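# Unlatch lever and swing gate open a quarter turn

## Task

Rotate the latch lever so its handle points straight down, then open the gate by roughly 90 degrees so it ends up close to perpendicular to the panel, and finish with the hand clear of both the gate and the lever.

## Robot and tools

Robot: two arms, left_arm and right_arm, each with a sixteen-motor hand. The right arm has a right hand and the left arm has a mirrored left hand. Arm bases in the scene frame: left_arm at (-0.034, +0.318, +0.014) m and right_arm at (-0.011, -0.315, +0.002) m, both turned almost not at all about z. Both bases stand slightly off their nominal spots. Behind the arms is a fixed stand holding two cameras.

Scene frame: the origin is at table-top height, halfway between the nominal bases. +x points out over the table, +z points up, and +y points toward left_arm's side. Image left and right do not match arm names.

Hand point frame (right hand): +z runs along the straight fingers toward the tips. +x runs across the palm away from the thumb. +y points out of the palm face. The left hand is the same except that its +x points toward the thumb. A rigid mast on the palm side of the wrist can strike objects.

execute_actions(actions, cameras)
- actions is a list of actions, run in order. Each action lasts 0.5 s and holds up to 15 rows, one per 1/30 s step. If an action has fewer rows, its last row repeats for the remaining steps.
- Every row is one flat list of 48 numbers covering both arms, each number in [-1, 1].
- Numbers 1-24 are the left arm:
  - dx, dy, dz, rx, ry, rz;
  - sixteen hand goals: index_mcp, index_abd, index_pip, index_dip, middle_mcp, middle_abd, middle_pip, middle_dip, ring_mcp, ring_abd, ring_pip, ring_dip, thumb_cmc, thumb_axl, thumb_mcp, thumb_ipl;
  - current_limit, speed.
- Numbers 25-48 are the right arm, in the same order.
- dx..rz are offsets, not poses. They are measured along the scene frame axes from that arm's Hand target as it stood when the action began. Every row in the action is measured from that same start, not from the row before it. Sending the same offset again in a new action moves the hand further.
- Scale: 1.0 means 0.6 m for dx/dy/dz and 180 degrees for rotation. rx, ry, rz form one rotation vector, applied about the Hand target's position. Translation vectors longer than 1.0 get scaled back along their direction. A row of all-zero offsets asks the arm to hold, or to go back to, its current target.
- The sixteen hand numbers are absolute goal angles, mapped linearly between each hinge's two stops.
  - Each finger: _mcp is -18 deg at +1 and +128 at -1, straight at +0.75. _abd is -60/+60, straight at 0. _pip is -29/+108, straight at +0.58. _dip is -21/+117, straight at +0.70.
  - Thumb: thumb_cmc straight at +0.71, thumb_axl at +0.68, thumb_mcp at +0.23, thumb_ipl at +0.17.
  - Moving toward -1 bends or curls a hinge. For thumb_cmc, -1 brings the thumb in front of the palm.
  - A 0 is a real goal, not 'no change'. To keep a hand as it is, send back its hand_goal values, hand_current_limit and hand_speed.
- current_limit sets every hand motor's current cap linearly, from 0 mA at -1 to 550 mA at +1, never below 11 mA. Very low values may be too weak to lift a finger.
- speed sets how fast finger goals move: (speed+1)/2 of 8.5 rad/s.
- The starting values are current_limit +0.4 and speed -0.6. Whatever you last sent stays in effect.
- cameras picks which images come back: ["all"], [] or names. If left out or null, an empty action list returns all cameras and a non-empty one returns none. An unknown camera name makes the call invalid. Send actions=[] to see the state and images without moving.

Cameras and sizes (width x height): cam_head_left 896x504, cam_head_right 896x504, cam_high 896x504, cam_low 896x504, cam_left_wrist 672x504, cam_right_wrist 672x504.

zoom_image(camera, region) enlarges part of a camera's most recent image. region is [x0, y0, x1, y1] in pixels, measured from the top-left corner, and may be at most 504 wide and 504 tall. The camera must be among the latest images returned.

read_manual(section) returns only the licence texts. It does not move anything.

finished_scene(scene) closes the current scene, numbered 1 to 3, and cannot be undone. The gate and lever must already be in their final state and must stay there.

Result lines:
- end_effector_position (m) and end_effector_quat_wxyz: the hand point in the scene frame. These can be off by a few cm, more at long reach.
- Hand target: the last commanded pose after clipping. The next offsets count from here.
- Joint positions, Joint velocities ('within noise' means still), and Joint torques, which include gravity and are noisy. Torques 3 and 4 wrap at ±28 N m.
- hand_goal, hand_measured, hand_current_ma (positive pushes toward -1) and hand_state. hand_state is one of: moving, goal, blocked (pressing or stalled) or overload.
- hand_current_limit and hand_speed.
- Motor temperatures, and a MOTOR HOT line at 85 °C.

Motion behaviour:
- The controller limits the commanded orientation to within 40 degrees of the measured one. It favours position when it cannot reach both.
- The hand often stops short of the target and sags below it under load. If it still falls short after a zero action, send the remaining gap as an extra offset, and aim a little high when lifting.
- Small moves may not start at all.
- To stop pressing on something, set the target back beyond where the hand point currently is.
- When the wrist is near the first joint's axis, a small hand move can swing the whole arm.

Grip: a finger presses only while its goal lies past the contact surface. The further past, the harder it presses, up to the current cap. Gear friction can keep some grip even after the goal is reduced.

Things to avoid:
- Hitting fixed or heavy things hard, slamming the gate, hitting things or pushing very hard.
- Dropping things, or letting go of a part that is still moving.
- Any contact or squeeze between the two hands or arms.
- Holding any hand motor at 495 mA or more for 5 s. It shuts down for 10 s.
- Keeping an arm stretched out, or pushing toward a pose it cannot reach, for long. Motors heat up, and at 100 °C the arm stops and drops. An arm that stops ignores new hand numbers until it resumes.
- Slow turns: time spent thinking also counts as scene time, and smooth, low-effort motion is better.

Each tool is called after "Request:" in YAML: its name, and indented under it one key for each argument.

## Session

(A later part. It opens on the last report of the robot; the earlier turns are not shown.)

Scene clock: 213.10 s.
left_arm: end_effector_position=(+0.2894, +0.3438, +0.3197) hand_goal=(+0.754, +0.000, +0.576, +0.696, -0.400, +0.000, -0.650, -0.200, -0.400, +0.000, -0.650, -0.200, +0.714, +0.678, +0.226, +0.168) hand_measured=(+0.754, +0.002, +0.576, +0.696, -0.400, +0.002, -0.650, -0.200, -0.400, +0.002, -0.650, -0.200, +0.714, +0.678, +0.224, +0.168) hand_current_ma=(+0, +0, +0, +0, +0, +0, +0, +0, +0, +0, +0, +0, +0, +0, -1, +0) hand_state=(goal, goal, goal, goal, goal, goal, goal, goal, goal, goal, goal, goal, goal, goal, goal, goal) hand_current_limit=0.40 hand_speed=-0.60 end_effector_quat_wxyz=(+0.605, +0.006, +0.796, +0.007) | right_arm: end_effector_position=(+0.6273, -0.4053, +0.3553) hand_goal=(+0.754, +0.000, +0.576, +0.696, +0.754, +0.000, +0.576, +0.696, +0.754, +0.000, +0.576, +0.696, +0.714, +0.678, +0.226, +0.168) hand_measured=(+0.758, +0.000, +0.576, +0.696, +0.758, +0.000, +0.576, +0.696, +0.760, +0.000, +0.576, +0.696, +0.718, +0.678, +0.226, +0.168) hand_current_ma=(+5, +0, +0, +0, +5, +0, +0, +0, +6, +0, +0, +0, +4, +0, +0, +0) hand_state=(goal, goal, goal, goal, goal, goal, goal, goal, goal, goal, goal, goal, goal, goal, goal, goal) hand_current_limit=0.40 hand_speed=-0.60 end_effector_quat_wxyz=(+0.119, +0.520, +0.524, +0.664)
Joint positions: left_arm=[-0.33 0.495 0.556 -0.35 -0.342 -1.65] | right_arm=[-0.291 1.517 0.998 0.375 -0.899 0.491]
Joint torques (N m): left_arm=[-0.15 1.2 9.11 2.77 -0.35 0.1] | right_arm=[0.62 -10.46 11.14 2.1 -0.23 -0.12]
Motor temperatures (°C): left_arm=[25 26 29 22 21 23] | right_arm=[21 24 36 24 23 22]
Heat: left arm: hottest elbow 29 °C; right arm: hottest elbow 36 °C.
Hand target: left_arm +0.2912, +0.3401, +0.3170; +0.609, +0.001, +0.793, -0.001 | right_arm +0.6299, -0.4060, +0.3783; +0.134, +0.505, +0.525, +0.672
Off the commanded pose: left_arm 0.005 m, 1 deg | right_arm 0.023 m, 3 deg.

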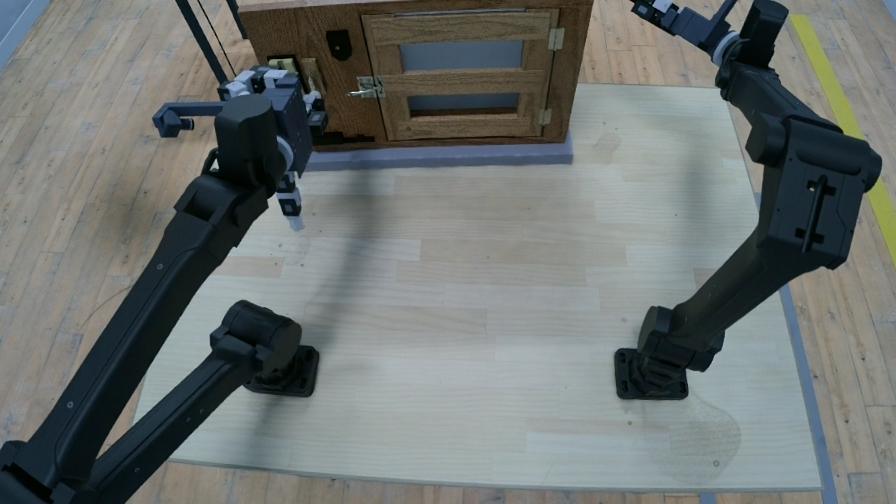

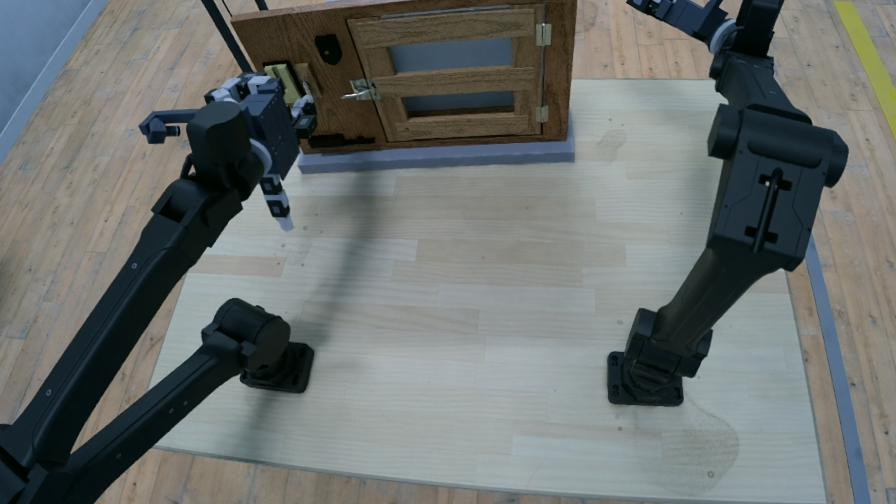

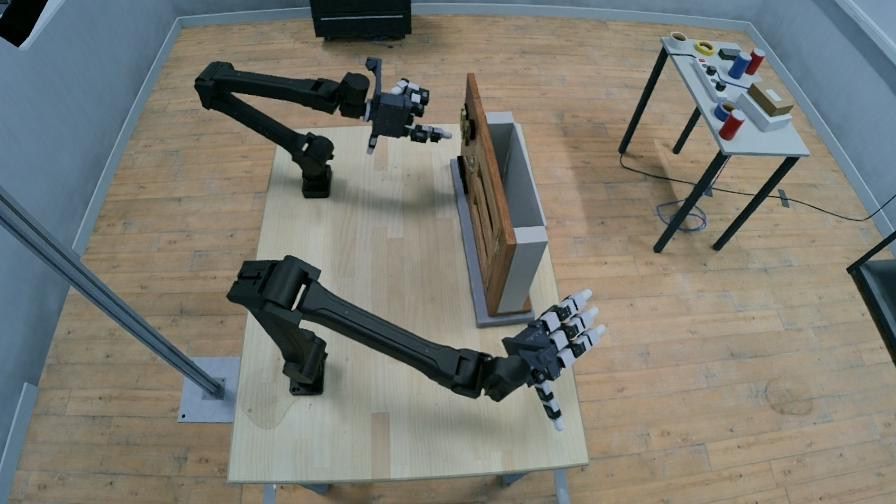

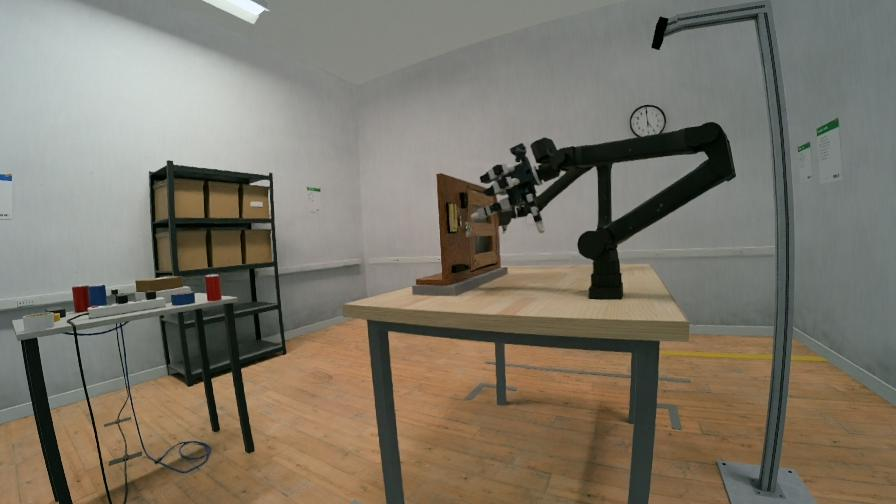

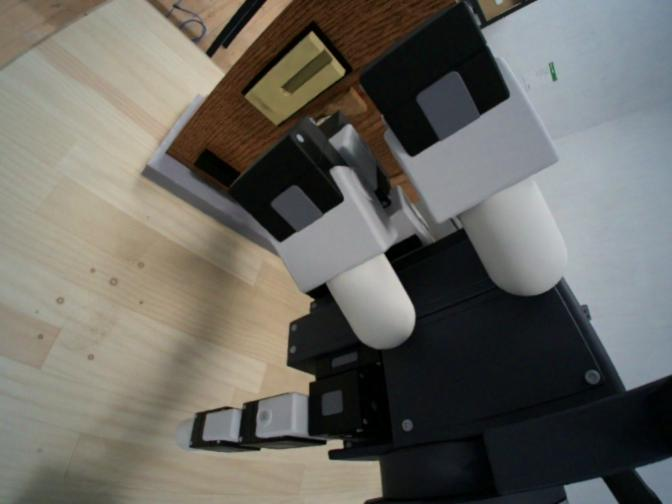

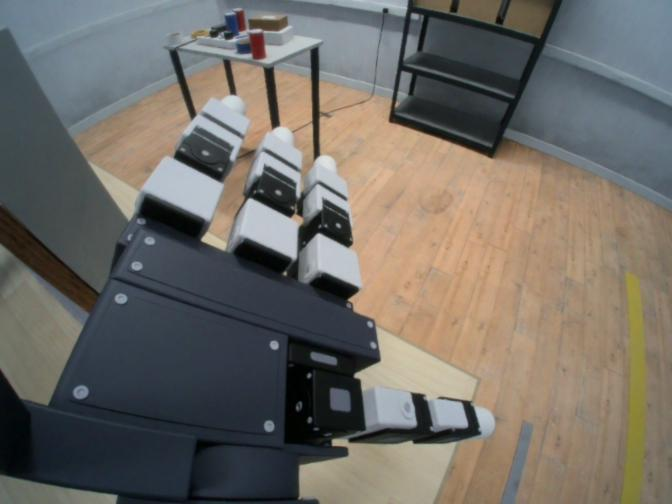

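Request:
execute_actions:
  actions:
    - [[0.03,-0.06,0,0,0,0,0.754,0,0.576,0.696,-0.4,0,-0.65,-0.2,-0.4,0,-0.65,-0.2,0.714,0.678,0.226,0.168,0.4,-0.6,0,0,0,0,0,0,0.754,0,0.576,0.696,0.754,0,0.576,0.696,0.754,0,0.576,0.696,0.714,0.678,0.226,0.168,0.4,-0.6]]
    - [[0.03,-0.05,0,0,0,0,0.754,0,0.576,0.696,-0.4,0,-0.65,-0.2,-0.4,0,-0.65,-0.2,0.714,0.678,0.226,0.168,0.4,-0.6,0,0,0,0,0,0,0.754,0,0.576,0.696,0.754,0,0.576,0.696,0.754,0,0.576,0.696,0.714,0.678,0.226,0.168,0.4,-0.6]]
  cameras: ["all"]

Request:
zoom_image:
  camera: "cam_head_left"
  region: [280, 30, 430, 130]

Request:
zoom_image:
  camera: "cam_head_right"
  region: [280, 30, 430, 130]

Request:
zoom_image:
  camera: "cam_low"
  region: [440, 180, 520, 260]

Request:
zoom_image:
  camera: "cam_high"
  region: [420, 100, 500, 180]

Scene clock: 238.27 s.
left_arm: end_effector_position=(+0.3163, +0.2817, +0.2798) hand_goal=(+0.754, +0.000, +0.576, +0.696, -0.400, +0.000, -0.650, -0.200, -0.400, +0.000, -0.650, -0.200, +0.714, +0.678, +0.226, +0.168) hand_measured=(+0.754, +0.002, +0.576, +0.696, -0.400, +0.002, -0.650, -0.200, -0.400, +0.002, -0.650, -0.200, +0.714, +0.678, +0.224, +0.168) hand_current_ma=(+0, +0, +0, +0, +0, +0, +0, +0, +0, +0, +0, +0, +0, +0, -1, +0) hand_state=(goal, goal, goal, goal, goal, goal, goal, goal, goal, goal, goal, goal, goal, goal, goal, goal) hand_current_limit=0.40 hand_speed=-0.60 end_effector_quat_wxyz=(+0.578, +0.022, +0.815, +0.023) | right_arm: end_effector_position=(+0.6273, -0.4053, +0.3553) hand_goal=(+0.754, +0.000, +0.576, +0.696, +0.754, +0.000, +0.576, +0.696, +0.754, +0.000, +0.576, +0.696, +0.714, +0.678, +0.226, +0.168) hand_measured=(+0.758, +0.000, +0.576, +0.696, +0.758, +0.000, +0.576, +0.696, +0.760, +0.000, +0.576, +0.696, +0.718, +0.678, +0.226, +0.168) hand_current_ma=(+5, +0, +0, +0, +5, +0, +0, +0, +6, +0, +0, +0, +4, +0, +0, +0) hand_state=(goal, goal, goal, goal, goal, goal, goal, goal, goal, goal, goal, goal, goal, goal, goal, goal) hand_current_limit=0.40 hand_speed=-0.60 end_effector_quat_wxyz=(+0.119, +0.520, +0.524, +0.664)
Joint positions: left_arm=[-0.548 0.731 0.556 -0.221 -0.544 -1.717] | right_arm=[-0.291 1.517 0.998 0.375 -0.899 0.491]
Joint torques (N m): left_arm=[0.38 -1.61 14.48 2.63 -0.5 0.08] | right_arm=[0.62 -10.46 11.14 2.07 -0.23 -0.12]
Heat: left arm: hottest elbow 29 °C; right arm: hottest elbow 36 °C.
Hand target: left_arm +0.3272, +0.2741, +0.3170; +0.609, +0.001, +0.793, -0.001 | right_arm +0.6299, -0.4060, +0.3783; +0.134, +0.505, +0.525, +0.672
Off the commanded pose: left_arm 0.039 m, 6 deg | right_arm 0.023 m, 3 deg.

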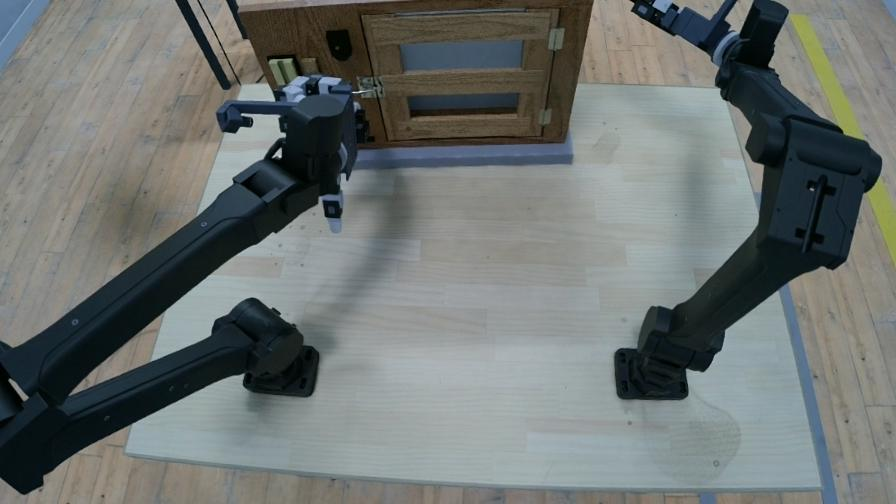

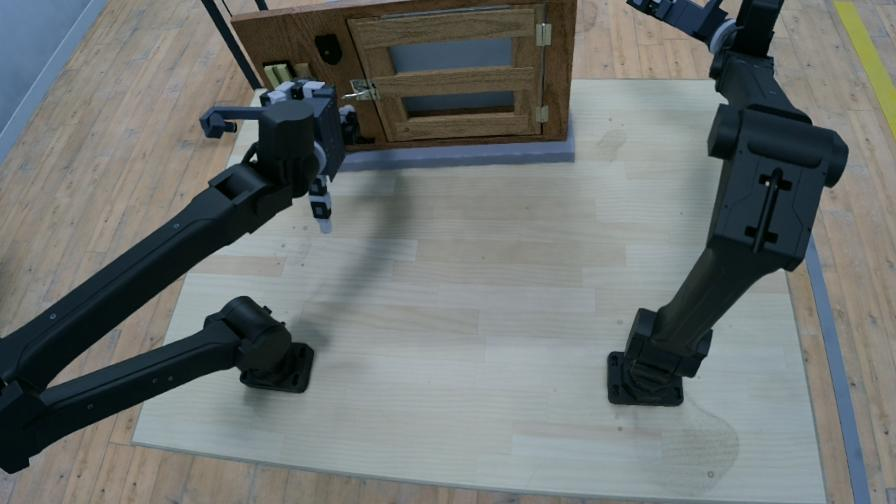

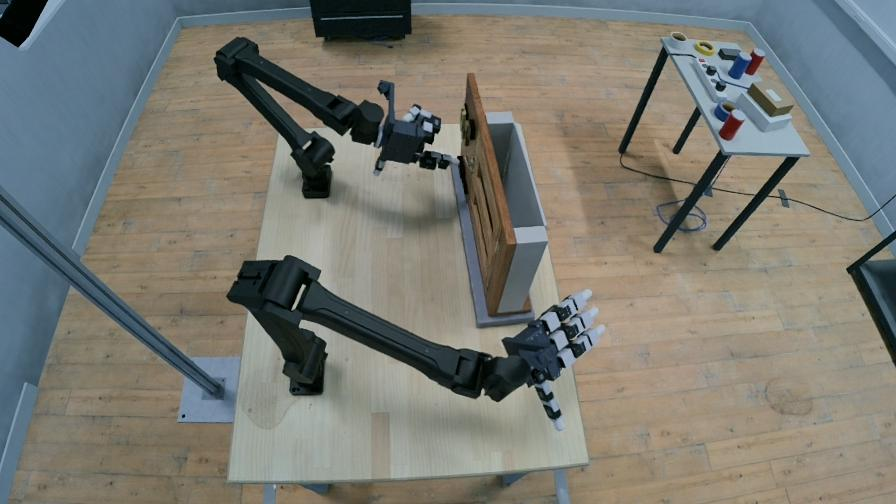

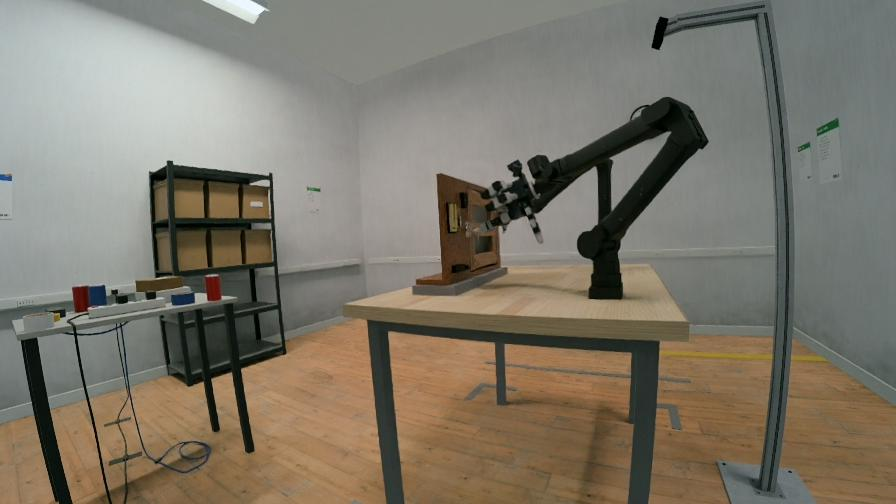

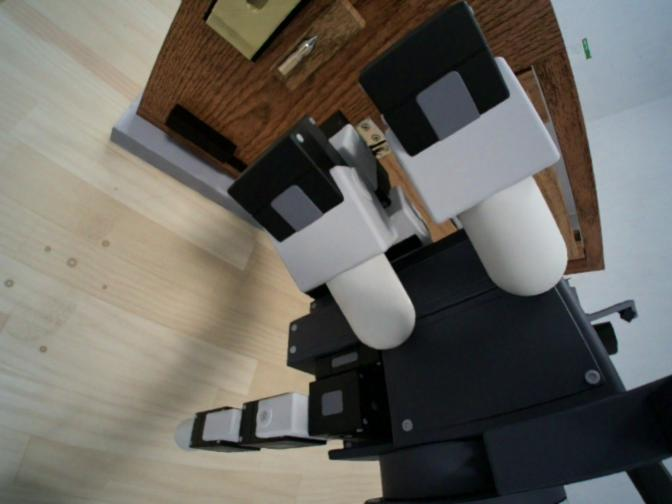

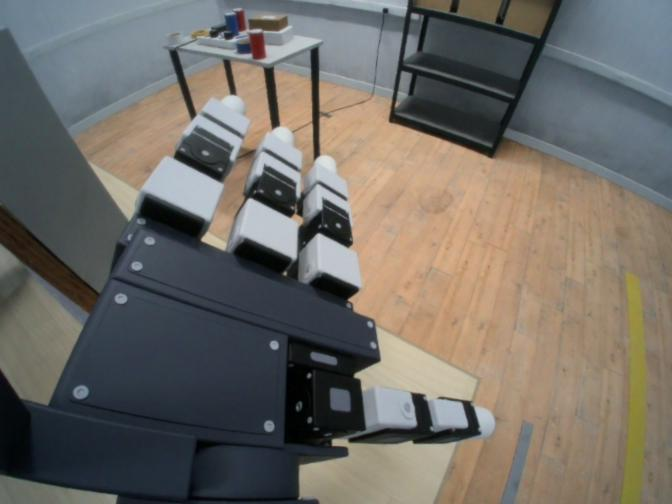

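Scaled by 3.360 from the camera's 896x504 image, which has a finer 1280x720 frame.

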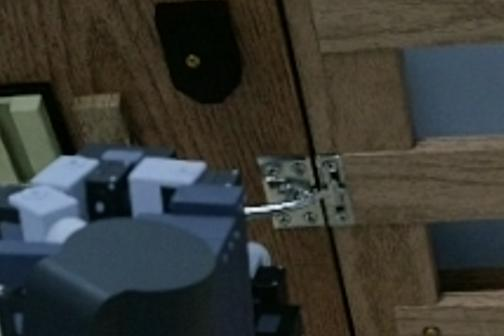

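Scaled by 3.360 from the camera's 896x504 image, which has a finer 1280x720 frame.

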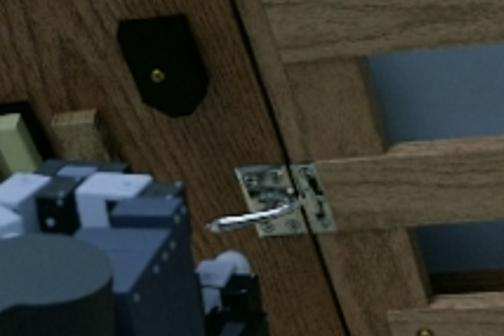

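Scaled by 6.300 from the camera's 896x504 image, which has a finer 1280x720 frame.

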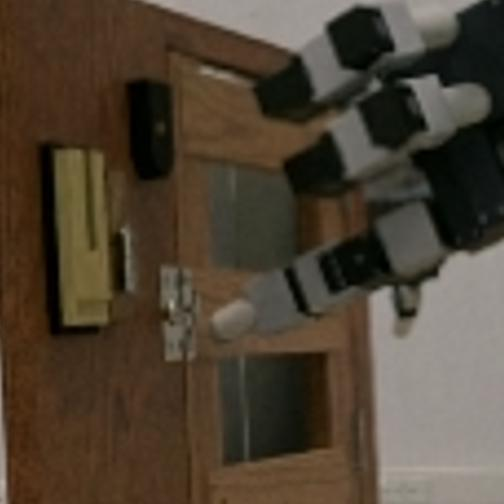

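Scaled by 6.300 from the camera's 896x504 image, which has a finer 1280x720 frame.

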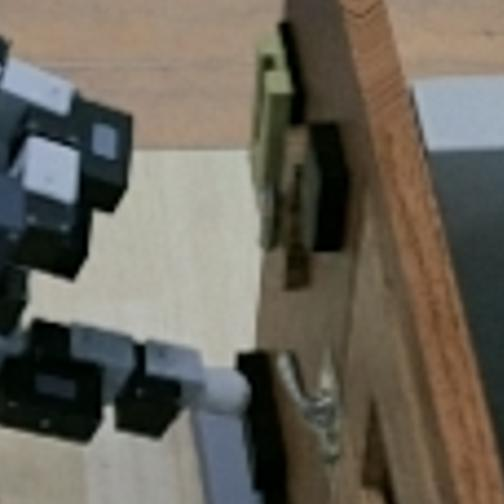

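Request:
execute_actions:
  actions:
    - [[0,0,0,0,0,0,0.754,0,0.576,0.696,-0.4,0,-0.65,-0.2,-0.4,0,-0.65,-0.2,0.714,0.678,0.226,0.168,0.4,-0.6,0,0,0,0,0,0,0.754,0,0.576,0.696,0.754,0,0.576,0.696,0.754,0,0.576,0.696,0.714,0.678,0.226,0.168,0.4,-0.6]]

Scene clock: 246.10 s.
left_arm: end_effector_position=(+0.3163, +0.2817, +0.2798) hand_goal=(+0.754, +0.000, +0.576, +0.696, -0.400, +0.000, -0.650, -0.200, -0.400, +0.000, -0.650, -0.200, +0.714, +0.678, +0.226, +0.168) hand_measured=(+0.754, +0.002, +0.576, +0.696, -0.400, +0.002, -0.650, -0.200, -0.400, +0.002, -0.650, -0.200, +0.714, +0.678, +0.224, +0.168) hand_current_ma=(+0, +0, +0, +0, +0, +0, +0, +0, +0, +0, +0, +0, +0, +0, -1, +0) hand_state=(goal, goal, goal, goal, goal, goal, goal, goal, goal, goal, goal, goal, goal, goal, goal, goal) hand_current_limit=0.40 hand_speed=-0.60 end_effector_quat_wxyz=(+0.578, +0.022, +0.815, +0.023) | right_arm: end_effector_position=(+0.6273, -0.4053, +0.3553) hand_goal=(+0.754, +0.000, +0.576, +0.696, +0.754, +0.000, +0.576, +0.696, +0.754, +0.000, +0.576, +0.696, +0.714, +0.678, +0.226, +0.168) hand_measured=(+0.758, +0.000, +0.576, +0.696, +0.758, +0.000, +0.576, +0.696, +0.760, +0.000, +0.576, +0.696, +0.718, +0.678, +0.226, +0.168) hand_current_ma=(+5, +0, +0, +0, +5, +0, +0, +0, +6, +0, +0, +0, +4, +0, +0, +0) hand_state=(goal, goal, goal, goal, goal, goal, goal, goal, goal, goal, goal, goal, goal, goal, goal, goal) hand_current_limit=0.40 hand_speed=-0.60 end_effector_quat_wxyz=(+0.119, +0.520, +0.524, +0.664)
Joint positions: left_arm=[-0.548 0.731 0.556 -0.221 -0.544 -1.717] | right_arm=[-0.291 1.517 0.998 0.375 -0.899 0.491]
Joint torques (N m): left_arm=[0.56 -1.85 14.5 2.65 -0.49 0.08] | right_arm=[0.62 -10.52 11.14 2.07 -0.23 -0.12]
Heat: left arm: hottest elbow 30 °C; right arm: hottest elbow 36 °C.
Hand target: left_arm +0.3272, +0.2741, +0.3170; +0.609, +0.001, +0.793, -0.001 | right_arm +0.6299, -0.4060, +0.3783; +0.134, +0.505, +0.525, +0.672
Off the commanded pose: left_arm 0.039 m, 6 deg | right_arm 0.023 m, 3 deg.

Request:
execute_actions:
  actions:
    - [[0,0,0.06,0,0,0,0.754,0,0.576,0.696,-0.4,0,-0.65,-0.2,-0.4,0,-0.65,-0.2,0.714,0.678,0.226,0.168,0.4,-0.6,0,0,0,0,0,0,0.754,0,0.576,0.696,0.754,0,0.576,0.696,0.754,0,0.576,0.696,0.714,0.678,0.226,0.168,0.4,-0.6]]

Scene clock: 274.57 s.
left_arm: end_effector_position=(+0.3209, +0.2789, +0.3221) hand_goal=(+0.754, +0.000, +0.576, +0.696, -0.400, +0.000, -0.650, -0.200, -0.400, +0.000, -0.650, -0.200, +0.714, +0.678, +0.226, +0.168) hand_measured=(+0.754, +0.002, +0.576, +0.696, -0.400, +0.002, -0.650, -0.200, -0.400, +0.002, -0.650, -0.200, +0.714, +0.678, +0.224, +0.168) hand_current_ma=(+0, +0, +0, +0, +0, +0, +0, +0, +0, +0, +0, +0, +0, +0, -1, +0) hand_state=(goal, goal, goal, goal, goal, goal, goal, goal, goal, goal, goal, goal, goal, goal, goal, goal) hand_current_limit=0.40 hand_speed=-0.60 end_effector_quat_wxyz=(+0.592, +0.016, +0.805, +0.014) | right_arm: end_effector_position=(+0.6273, -0.4053, +0.3553) hand_goal=(+0.754, +0.000, +0.576, +0.696, +0.754, +0.000, +0.576, +0.696, +0.754, +0.000, +0.576, +0.696, +0.714, +0.678, +0.226, +0.168) hand_measured=(+0.758, +0.000, +0.576, +0.696, +0.758, +0.000, +0.576, +0.696, +0.760, +0.000, +0.576, +0.696, +0.718, +0.678, +0.226, +0.168) hand_current_ma=(+5, +0, +0, +0, +5, +0, +0, +0, +6, +0, +0, +0, +4, +0, +0, +0) hand_state=(goal, goal, goal, goal, goal, goal, goal, goal, goal, goal, goal, goal, goal, goal, goal, goal) hand_current_limit=0.40 hand_speed=-0.60 end_effector_quat_wxyz=(+0.119, +0.520, +0.524, +0.664)
Joint positions: left_arm=[-0.548 0.72 0.647 -0.283 -0.544 -1.717] | right_arm=[-0.291 1.517 0.998 0.375 -0.899 0.491]
Joint torques (N m): left_arm=[0.44 -1.2 14.64 1.5 -0.44 0.1] | right_arm=[0.56 -10.58 11.12 2.07 -0.23 -0.12]
Motor temperatures (°C): left_arm=[25 25 34 22 21 23] | right_arm=[21 24 36 24 23 22]
Heat: left arm: hottest elbow 34 °C; right arm: hottest elbow 36 °C.
Hand target: left_arm +0.3273, +0.2741, +0.3530; +0.609, +0.001, +0.793, -0.001 | right_arm +0.6299, -0.4060, +0.3783; +0.134, +0.505, +0.525, +0.672
Off the commanded pose: left_arm 0.032 m, 3 deg | right_arm 0.023 m, 3 deg.

Request:
execute_actions:
  actions:
    - [[0.035,0,0,0,0,0,0.754,0,0.576,0.696,-0.4,0,-0.65,-0.2,-0.4,0,-0.65,-0.2,0.714,0.678,0.226,0.168,0.4,-0.6,0,0,0,0,0,0,0.754,0,0.576,0.696,0.754,0,0.576,0.696,0.754,0,0.576,0.696,0.714,0.678,0.226,0.168,0.4,-0.6]]
  cameras: ["all"]

Request:
zoom_image:
  camera: "cam_head_left"
  region: [280, 30, 430, 130]

Request:
zoom_image:
  camera: "cam_head_right"
  region: [280, 30, 430, 130]

Request:
zoom_image:
  camera: "cam_low"
  region: [440, 180, 520, 260]

Request:
zoom_image:
  camera: "cam_high"
  region: [420, 100, 500, 180]

Scene clock: 283.10 s.
left_arm: end_effector_position=(+0.3340, +0.2779, +0.3113) hand_goal=(+0.754, +0.000, +0.576, +0.696, -0.400, +0.000, -0.650, -0.200, -0.400, +0.000, -0.650, -0.200, +0.714, +0.678, +0.226, +0.168) hand_measured=(+0.754, +0.002, +0.576, +0.696, -0.400, +0.002, -0.650, -0.200, -0.400, +0.002, -0.650, -0.200, +0.714, +0.678, +0.224, +0.168) hand_current_ma=(+0, +0, +0, +0, +0, +0, +0, +0, +0, +0, +0, +0, +0, +0, -1, +0) hand_state=(goal, goal, goal, goal, goal, goal, goal, goal, goal, goal, goal, goal, goal, goal, goal, goal) hand_current_limit=0.40 hand_speed=-0.60 end_effector_quat_wxyz=(+0.578, +0.019, +0.816, +0.017) | right_arm: end_effector_position=(+0.6273, -0.4053, +0.3553) hand_goal=(+0.754, +0.000, +0.576, +0.696, +0.754, +0.000, +0.576, +0.696, +0.754, +0.000, +0.576, +0.696, +0.714, +0.678, +0.226, +0.168) hand_measured=(+0.758, +0.000, +0.576, +0.696, +0.758, +0.000, +0.576, +0.696, +0.760, +0.000, +0.576, +0.696, +0.718, +0.678, +0.226, +0.168) hand_current_ma=(+5, +0, +0, +0, +5, +0, +0, +0, +6, +0, +0, +0, +4, +0, +0, +0) hand_state=(goal, goal, goal, goal, goal, goal, goal, goal, goal, goal, goal, goal, goal, goal, goal, goal) hand_current_limit=0.40 hand_speed=-0.60 end_effector_quat_wxyz=(+0.119, +0.520, +0.524, +0.664)
Joint positions: left_arm=[-0.518 0.773 0.659 -0.276 -0.511 -1.717] | right_arm=[-0.291 1.517 0.998 0.375 -0.899 0.491]
Joint torques (N m): left_arm=[1.38 -1.9 15.32 2.7 -0.26 0.24] | right_arm=[0.56 -10.46 11.14 2.09 -0.23 -0.12]
Heat: left arm: hottest elbow 35 °C; right arm: hottest elbow 37 °C.
Hand target: left_arm +0.3483, +0.2741, +0.3530; +0.609, +0.001, +0.793, -0.001 | right_arm +0.6299, -0.4060, +0.3783; +0.134, +0.505, +0.525, +0.672
Off the commanded pose: left_arm 0.044 m, 5 deg | right_arm 0.023 m, 3 deg.

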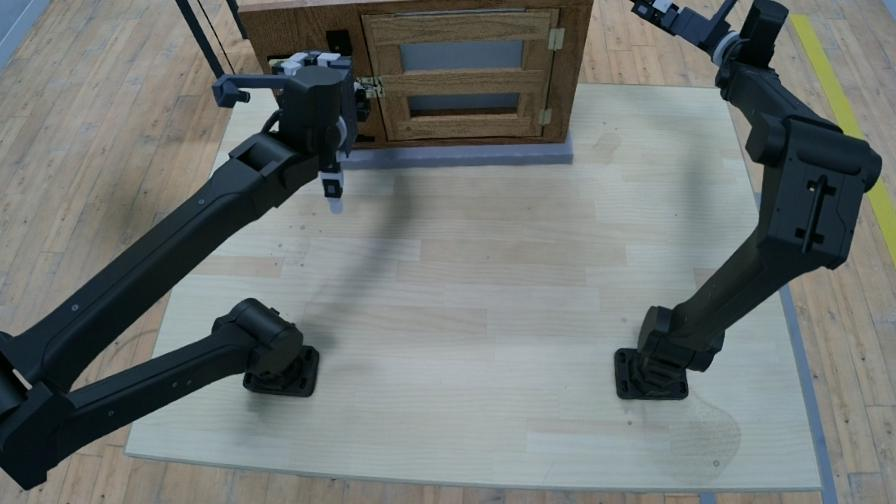

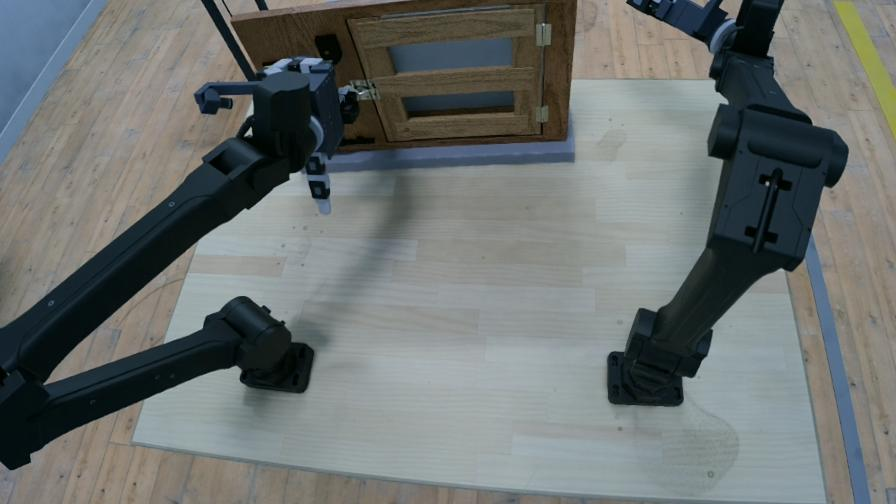

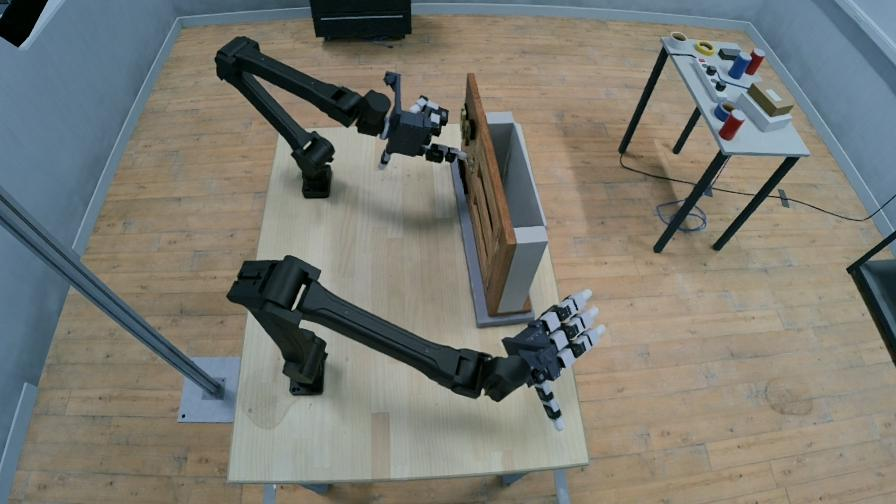

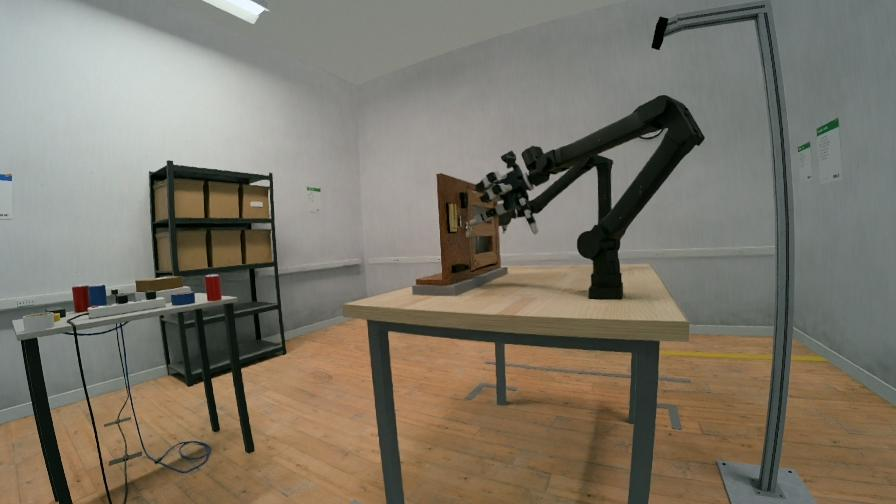

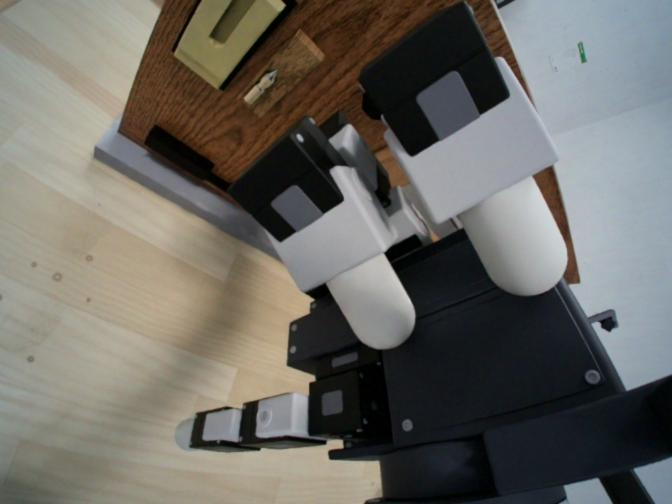

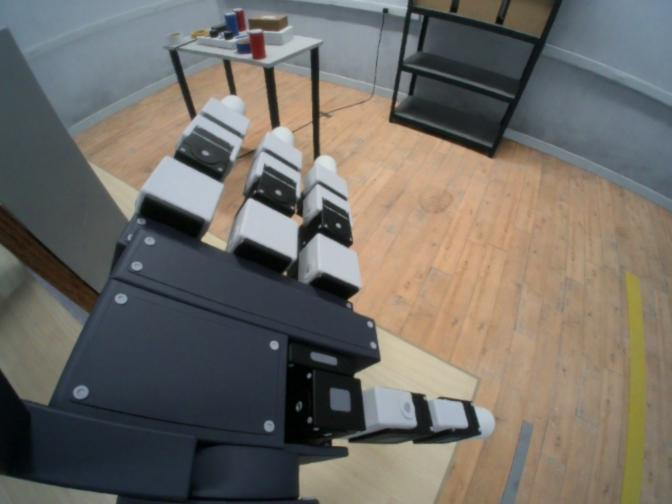

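Scaled by 3.360 from the camera's 896x504 image, which has a finer 1280x720 frame.

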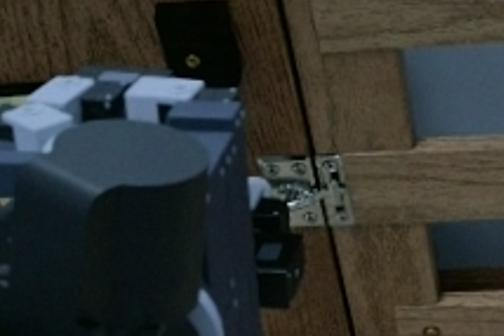

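Scaled by 3.360 from the camera's 896x504 image, which has a finer 1280x720 frame.

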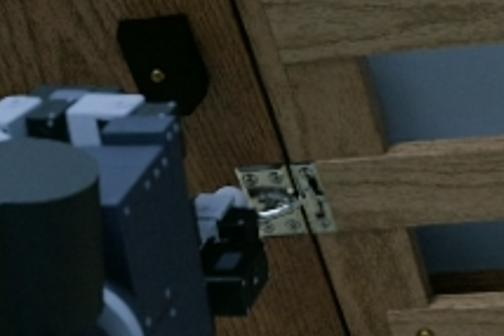

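Scaled by 6.300 from the camera's 896x504 image, which has a finer 1280x720 frame.

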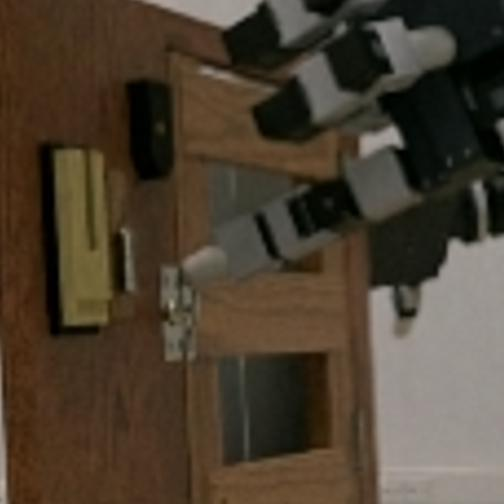

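Scaled by 6.300 from the camera's 896x504 image, which has a finer 1280x720 frame.

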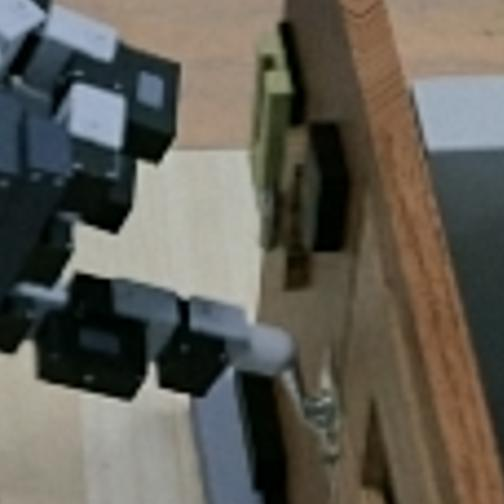

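Request:
execute_actions:
  actions:
    - [[0.013,0.012,-0.015,0,0,0,0.754,0,0.576,0.696,-0.4,0,-0.65,-0.2,-0.4,0,-0.65,-0.2,0.714,0.678,0.226,0.168,0.4,-0.6,0,0,0,0,0,0,0.754,0,0.576,0.696,0.754,0,0.576,0.696,0.754,0,0.576,0.696,0.714,0.678,0.226,0.168,0.4,-0.6]]
  cameras: ["cam_low","cam_head_right","cam_high"]

Request:
zoom_image:
  camera: "cam_head_right"
  region: [280, 30, 430, 130]

Request:
zoom_image:
  camera: "cam_low"
  region: [440, 180, 520, 260]

Request:
zoom_image:
  camera: "cam_high"
  region: [440, 120, 490, 170]

Scene clock: 300.13 s.
left_arm: end_effector_position=(+0.3432, +0.2836, +0.3119) hand_goal=(+0.754, +0.000, +0.576, +0.696, -0.400, +0.000, -0.650, -0.200, -0.400, +0.000, -0.650, -0.200, +0.714, +0.678, +0.226, +0.168) hand_measured=(+0.754, +0.002, +0.576, +0.696, -0.400, +0.002, -0.650, -0.200, -0.400, +0.002, -0.650, -0.200, +0.714, +0.678, +0.224, +0.168) hand_current_ma=(+0, +0, +0, +0, +0, +0, +0, +0, +0, +0, +0, +0, +0, +0, -1, +0) hand_state=(goal, goal, goal, goal, goal, goal, goal, goal, goal, goal, goal, goal, goal, goal, goal, goal) hand_current_limit=0.40 hand_speed=-0.60 end_effector_quat_wxyz=(+0.585, +0.009, +0.811, +0.008) | right_arm: end_effector_position=(+0.6273, -0.4053, +0.3553) hand_goal=(+0.754, +0.000, +0.576, +0.696, +0.754, +0.000, +0.576, +0.696, +0.754, +0.000, +0.576, +0.696, +0.714, +0.678, +0.226, +0.168) hand_measured=(+0.758, +0.000, +0.576, +0.696, +0.758, +0.000, +0.576, +0.696, +0.760, +0.000, +0.576, +0.696, +0.718, +0.678, +0.226, +0.168) hand_current_ma=(+5, +0, +0, +0, +5, +0, +0, +0, +6, +0, +0, +0, +4, +0, +0, +0) hand_state=(goal, goal, goal, goal, goal, goal, goal, goal, goal, goal, goal, goal, goal, goal, goal, goal) hand_current_limit=0.40 hand_speed=-0.60 end_effector_quat_wxyz=(+0.119, +0.520, +0.524, +0.664)
Joint positions: left_arm=[-0.478 0.784 0.659 -0.237 -0.473 -1.717] | right_arm=[-0.291 1.517 0.998 0.375 -0.899 0.491]
Joint torques (N m): left_arm=[1.32 -1.44 13.96 2.71 -0.24 0.39] | right_arm=[0.62 -10.52 11.14 2.07 -0.23 -0.12]
Motor temperatures (°C): left_arm=[25 25 39 22 21 23] | right_arm=[21 25 37 24 23 22]
Heat: left arm: hottest elbow 39 °C; right arm: hottest elbow 37 °C.
Hand target: left_arm +0.3561, +0.2813, +0.3440; +0.609, +0.001, +0.793, -0.001 | right_arm +0.6299, -0.4060, +0.3783; +0.134, +0.505, +0.525, +0.672
Off the commanded pose: left_arm 0.035 m, 4 deg | right_arm 0.023 m, 3 deg.
Images, in order (width x height): cam_head_right 896x504, cam_high 896x504, cam_low 896x504.

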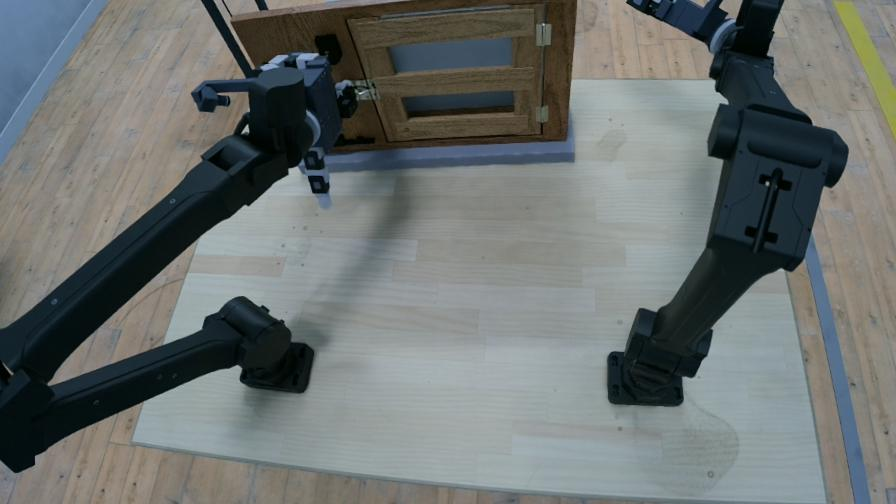

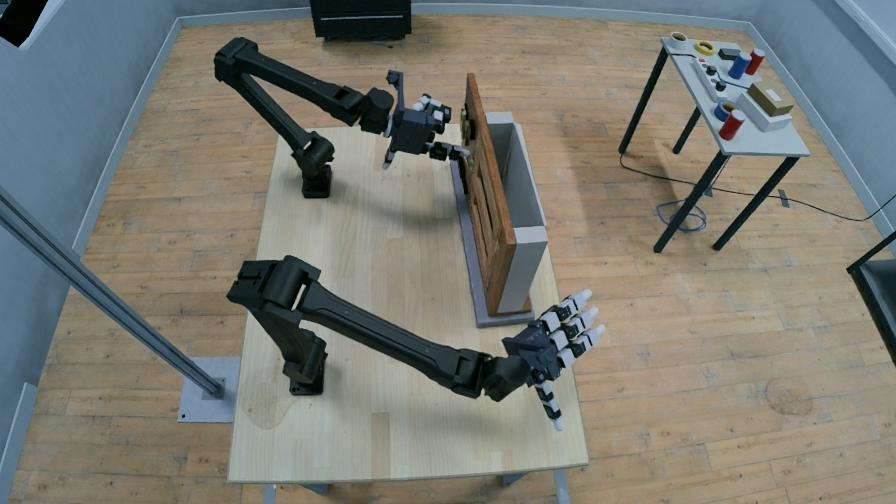

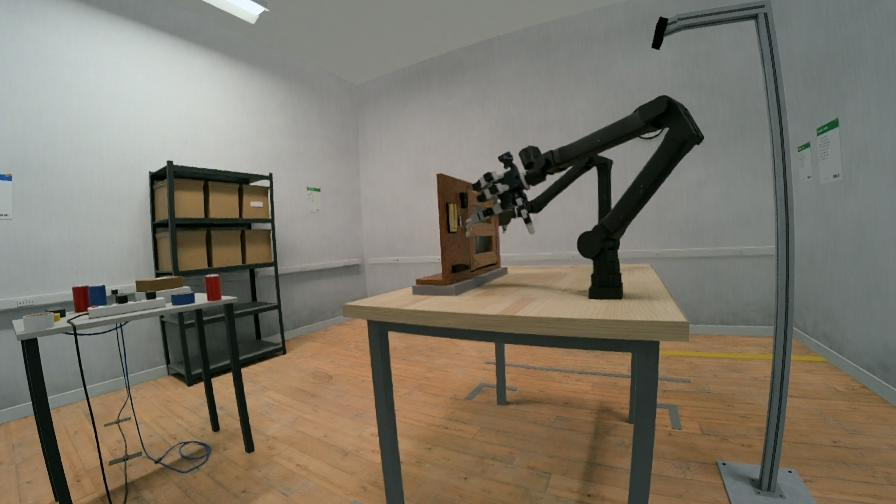

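Scaled by 3.360 from the camera's 896x504 image, which has a finer 1280x720 frame.

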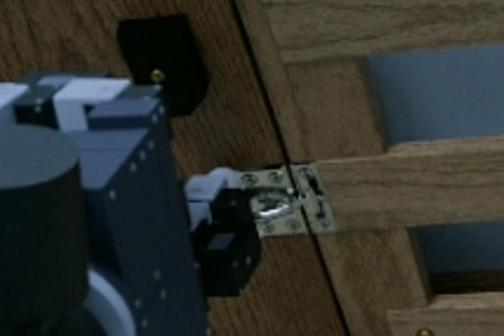

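Scaled by 6.300 from the camera's 896x504 image, which has a finer 1280x720 frame.

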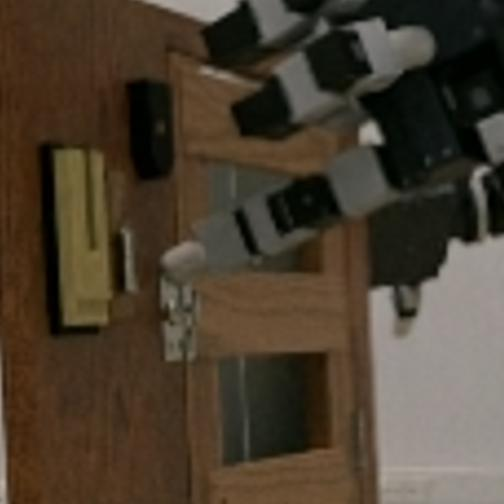

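Scaled by 10.080 from the camera's 896x504 image, which has a finer 1280x720 frame.

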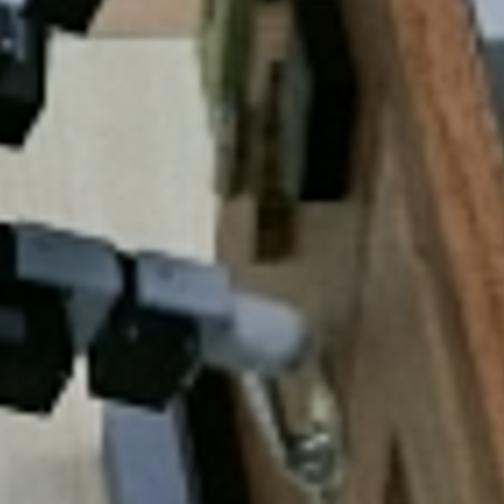

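Request:
execute_actions:
  actions:
    - [[0,0.005,-0.03,0,0,0,0.754,0,0.576,0.696,-0.4,0,-0.65,-0.2,-0.4,0,-0.65,-0.2,0.714,0.678,0.226,0.168,0.4,-0.6,0,0,0,0,0,0,0.754,0,0.576,0.696,0.754,0,0.576,0.696,0.754,0,0.576,0.696,0.714,0.678,0.226,0.168,0.4,-0.6]]
  cameras: ["cam_low"]

Request:
zoom_image:
  camera: "cam_low"
  region: [440, 180, 520, 260]

Scene clock: 316.97 s.
left_arm: end_effector_position=(+0.3475, +0.2820, +0.3160) hand_goal=(+0.754, +0.000, +0.576, +0.696, -0.400, +0.000, -0.650, -0.200, -0.400, +0.000, -0.650, -0.200, +0.714, +0.678, +0.226, +0.168) hand_measured=(+0.750, +0.018, +0.574, +0.696, -0.400, +0.002, -0.650, -0.200, -0.400, +0.002, -0.650, -0.200, +0.714, +0.678, +0.224, +0.168) hand_current_ma=(-1, +9, +0, +0, +0, +0, +0, +0, +0, +0, +0, +0, +0, +0, -1, +0) hand_state=(goal, goal, goal, goal, goal, goal, goal, goal, goal, goal, goal, goal, goal, goal, goal, goal) hand_current_limit=0.40 hand_speed=-0.60 end_effector_quat_wxyz=(+0.595, +0.006, +0.804, -0.001) | right_arm: end_effector_position=(+0.6273, -0.4053, +0.3553) hand_goal=(+0.754, +0.000, +0.576, +0.696, +0.754, +0.000, +0.576, +0.696, +0.754, +0.000, +0.576, +0.696, +0.714, +0.678, +0.226, +0.168) hand_measured=(+0.758, +0.000, +0.576, +0.696, +0.758, +0.000, +0.576, +0.696, +0.760, +0.000, +0.576, +0.696, +0.718, +0.678, +0.226, +0.168) hand_current_ma=(+5, +0, +0, +0, +5, +0, +0, +0, +6, +0, +0, +0, +4, +0, +0, +0) hand_state=(goal, goal, goal, goal, goal, goal, goal, goal, goal, goal, goal, goal, goal, goal, goal, goal) hand_current_limit=0.40 hand_speed=-0.60 end_effector_quat_wxyz=(+0.119, +0.520, +0.524, +0.664)
Joint positions: left_arm=[-0.472 0.787 0.659 -0.203 -0.461 -1.717] | right_arm=[-0.291 1.517 0.998 0.375 -0.899 0.491]
Joint torques (N m): left_arm=[1.96 -1.44 10.58 3.32 -0.17 0.44] | right_arm=[0.56 -10.46 11.14 2.09 -0.23 -0.12]
Heat: left arm: hottest elbow 40 °C; right arm: hottest elbow 37 °C.
Hand target: left_arm +0.3560, +0.2843, +0.3260; +0.609, +0.001, +0.793, -0.001 | right_arm +0.6299, -0.4060, +0.3783; +0.134, +0.505, +0.525, +0.672
Off the commanded pose: left_arm 0.013 m, 2 deg | right_arm 0.023 m, 3 deg.
Images, in order (width x height): cam_low 896x504.

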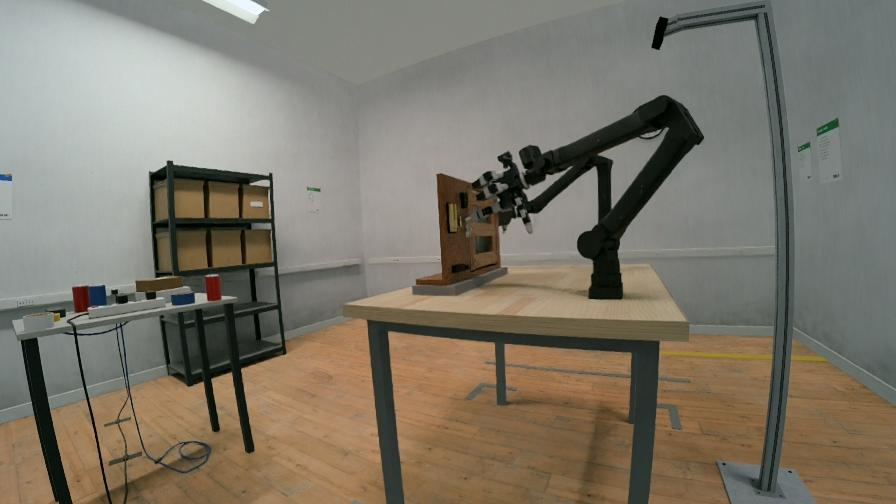

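Scaled by 6.300 from the camera's 896x504 image, which has a finer 1280x720 frame.

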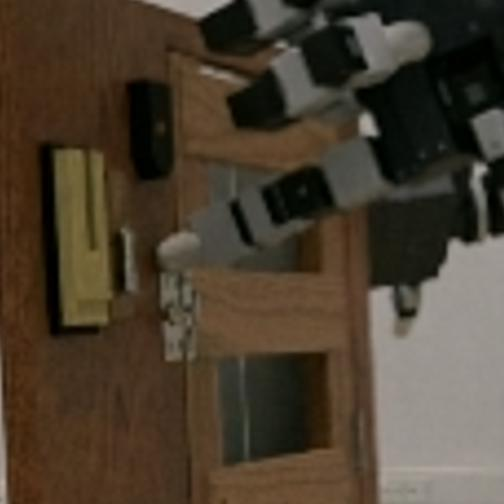

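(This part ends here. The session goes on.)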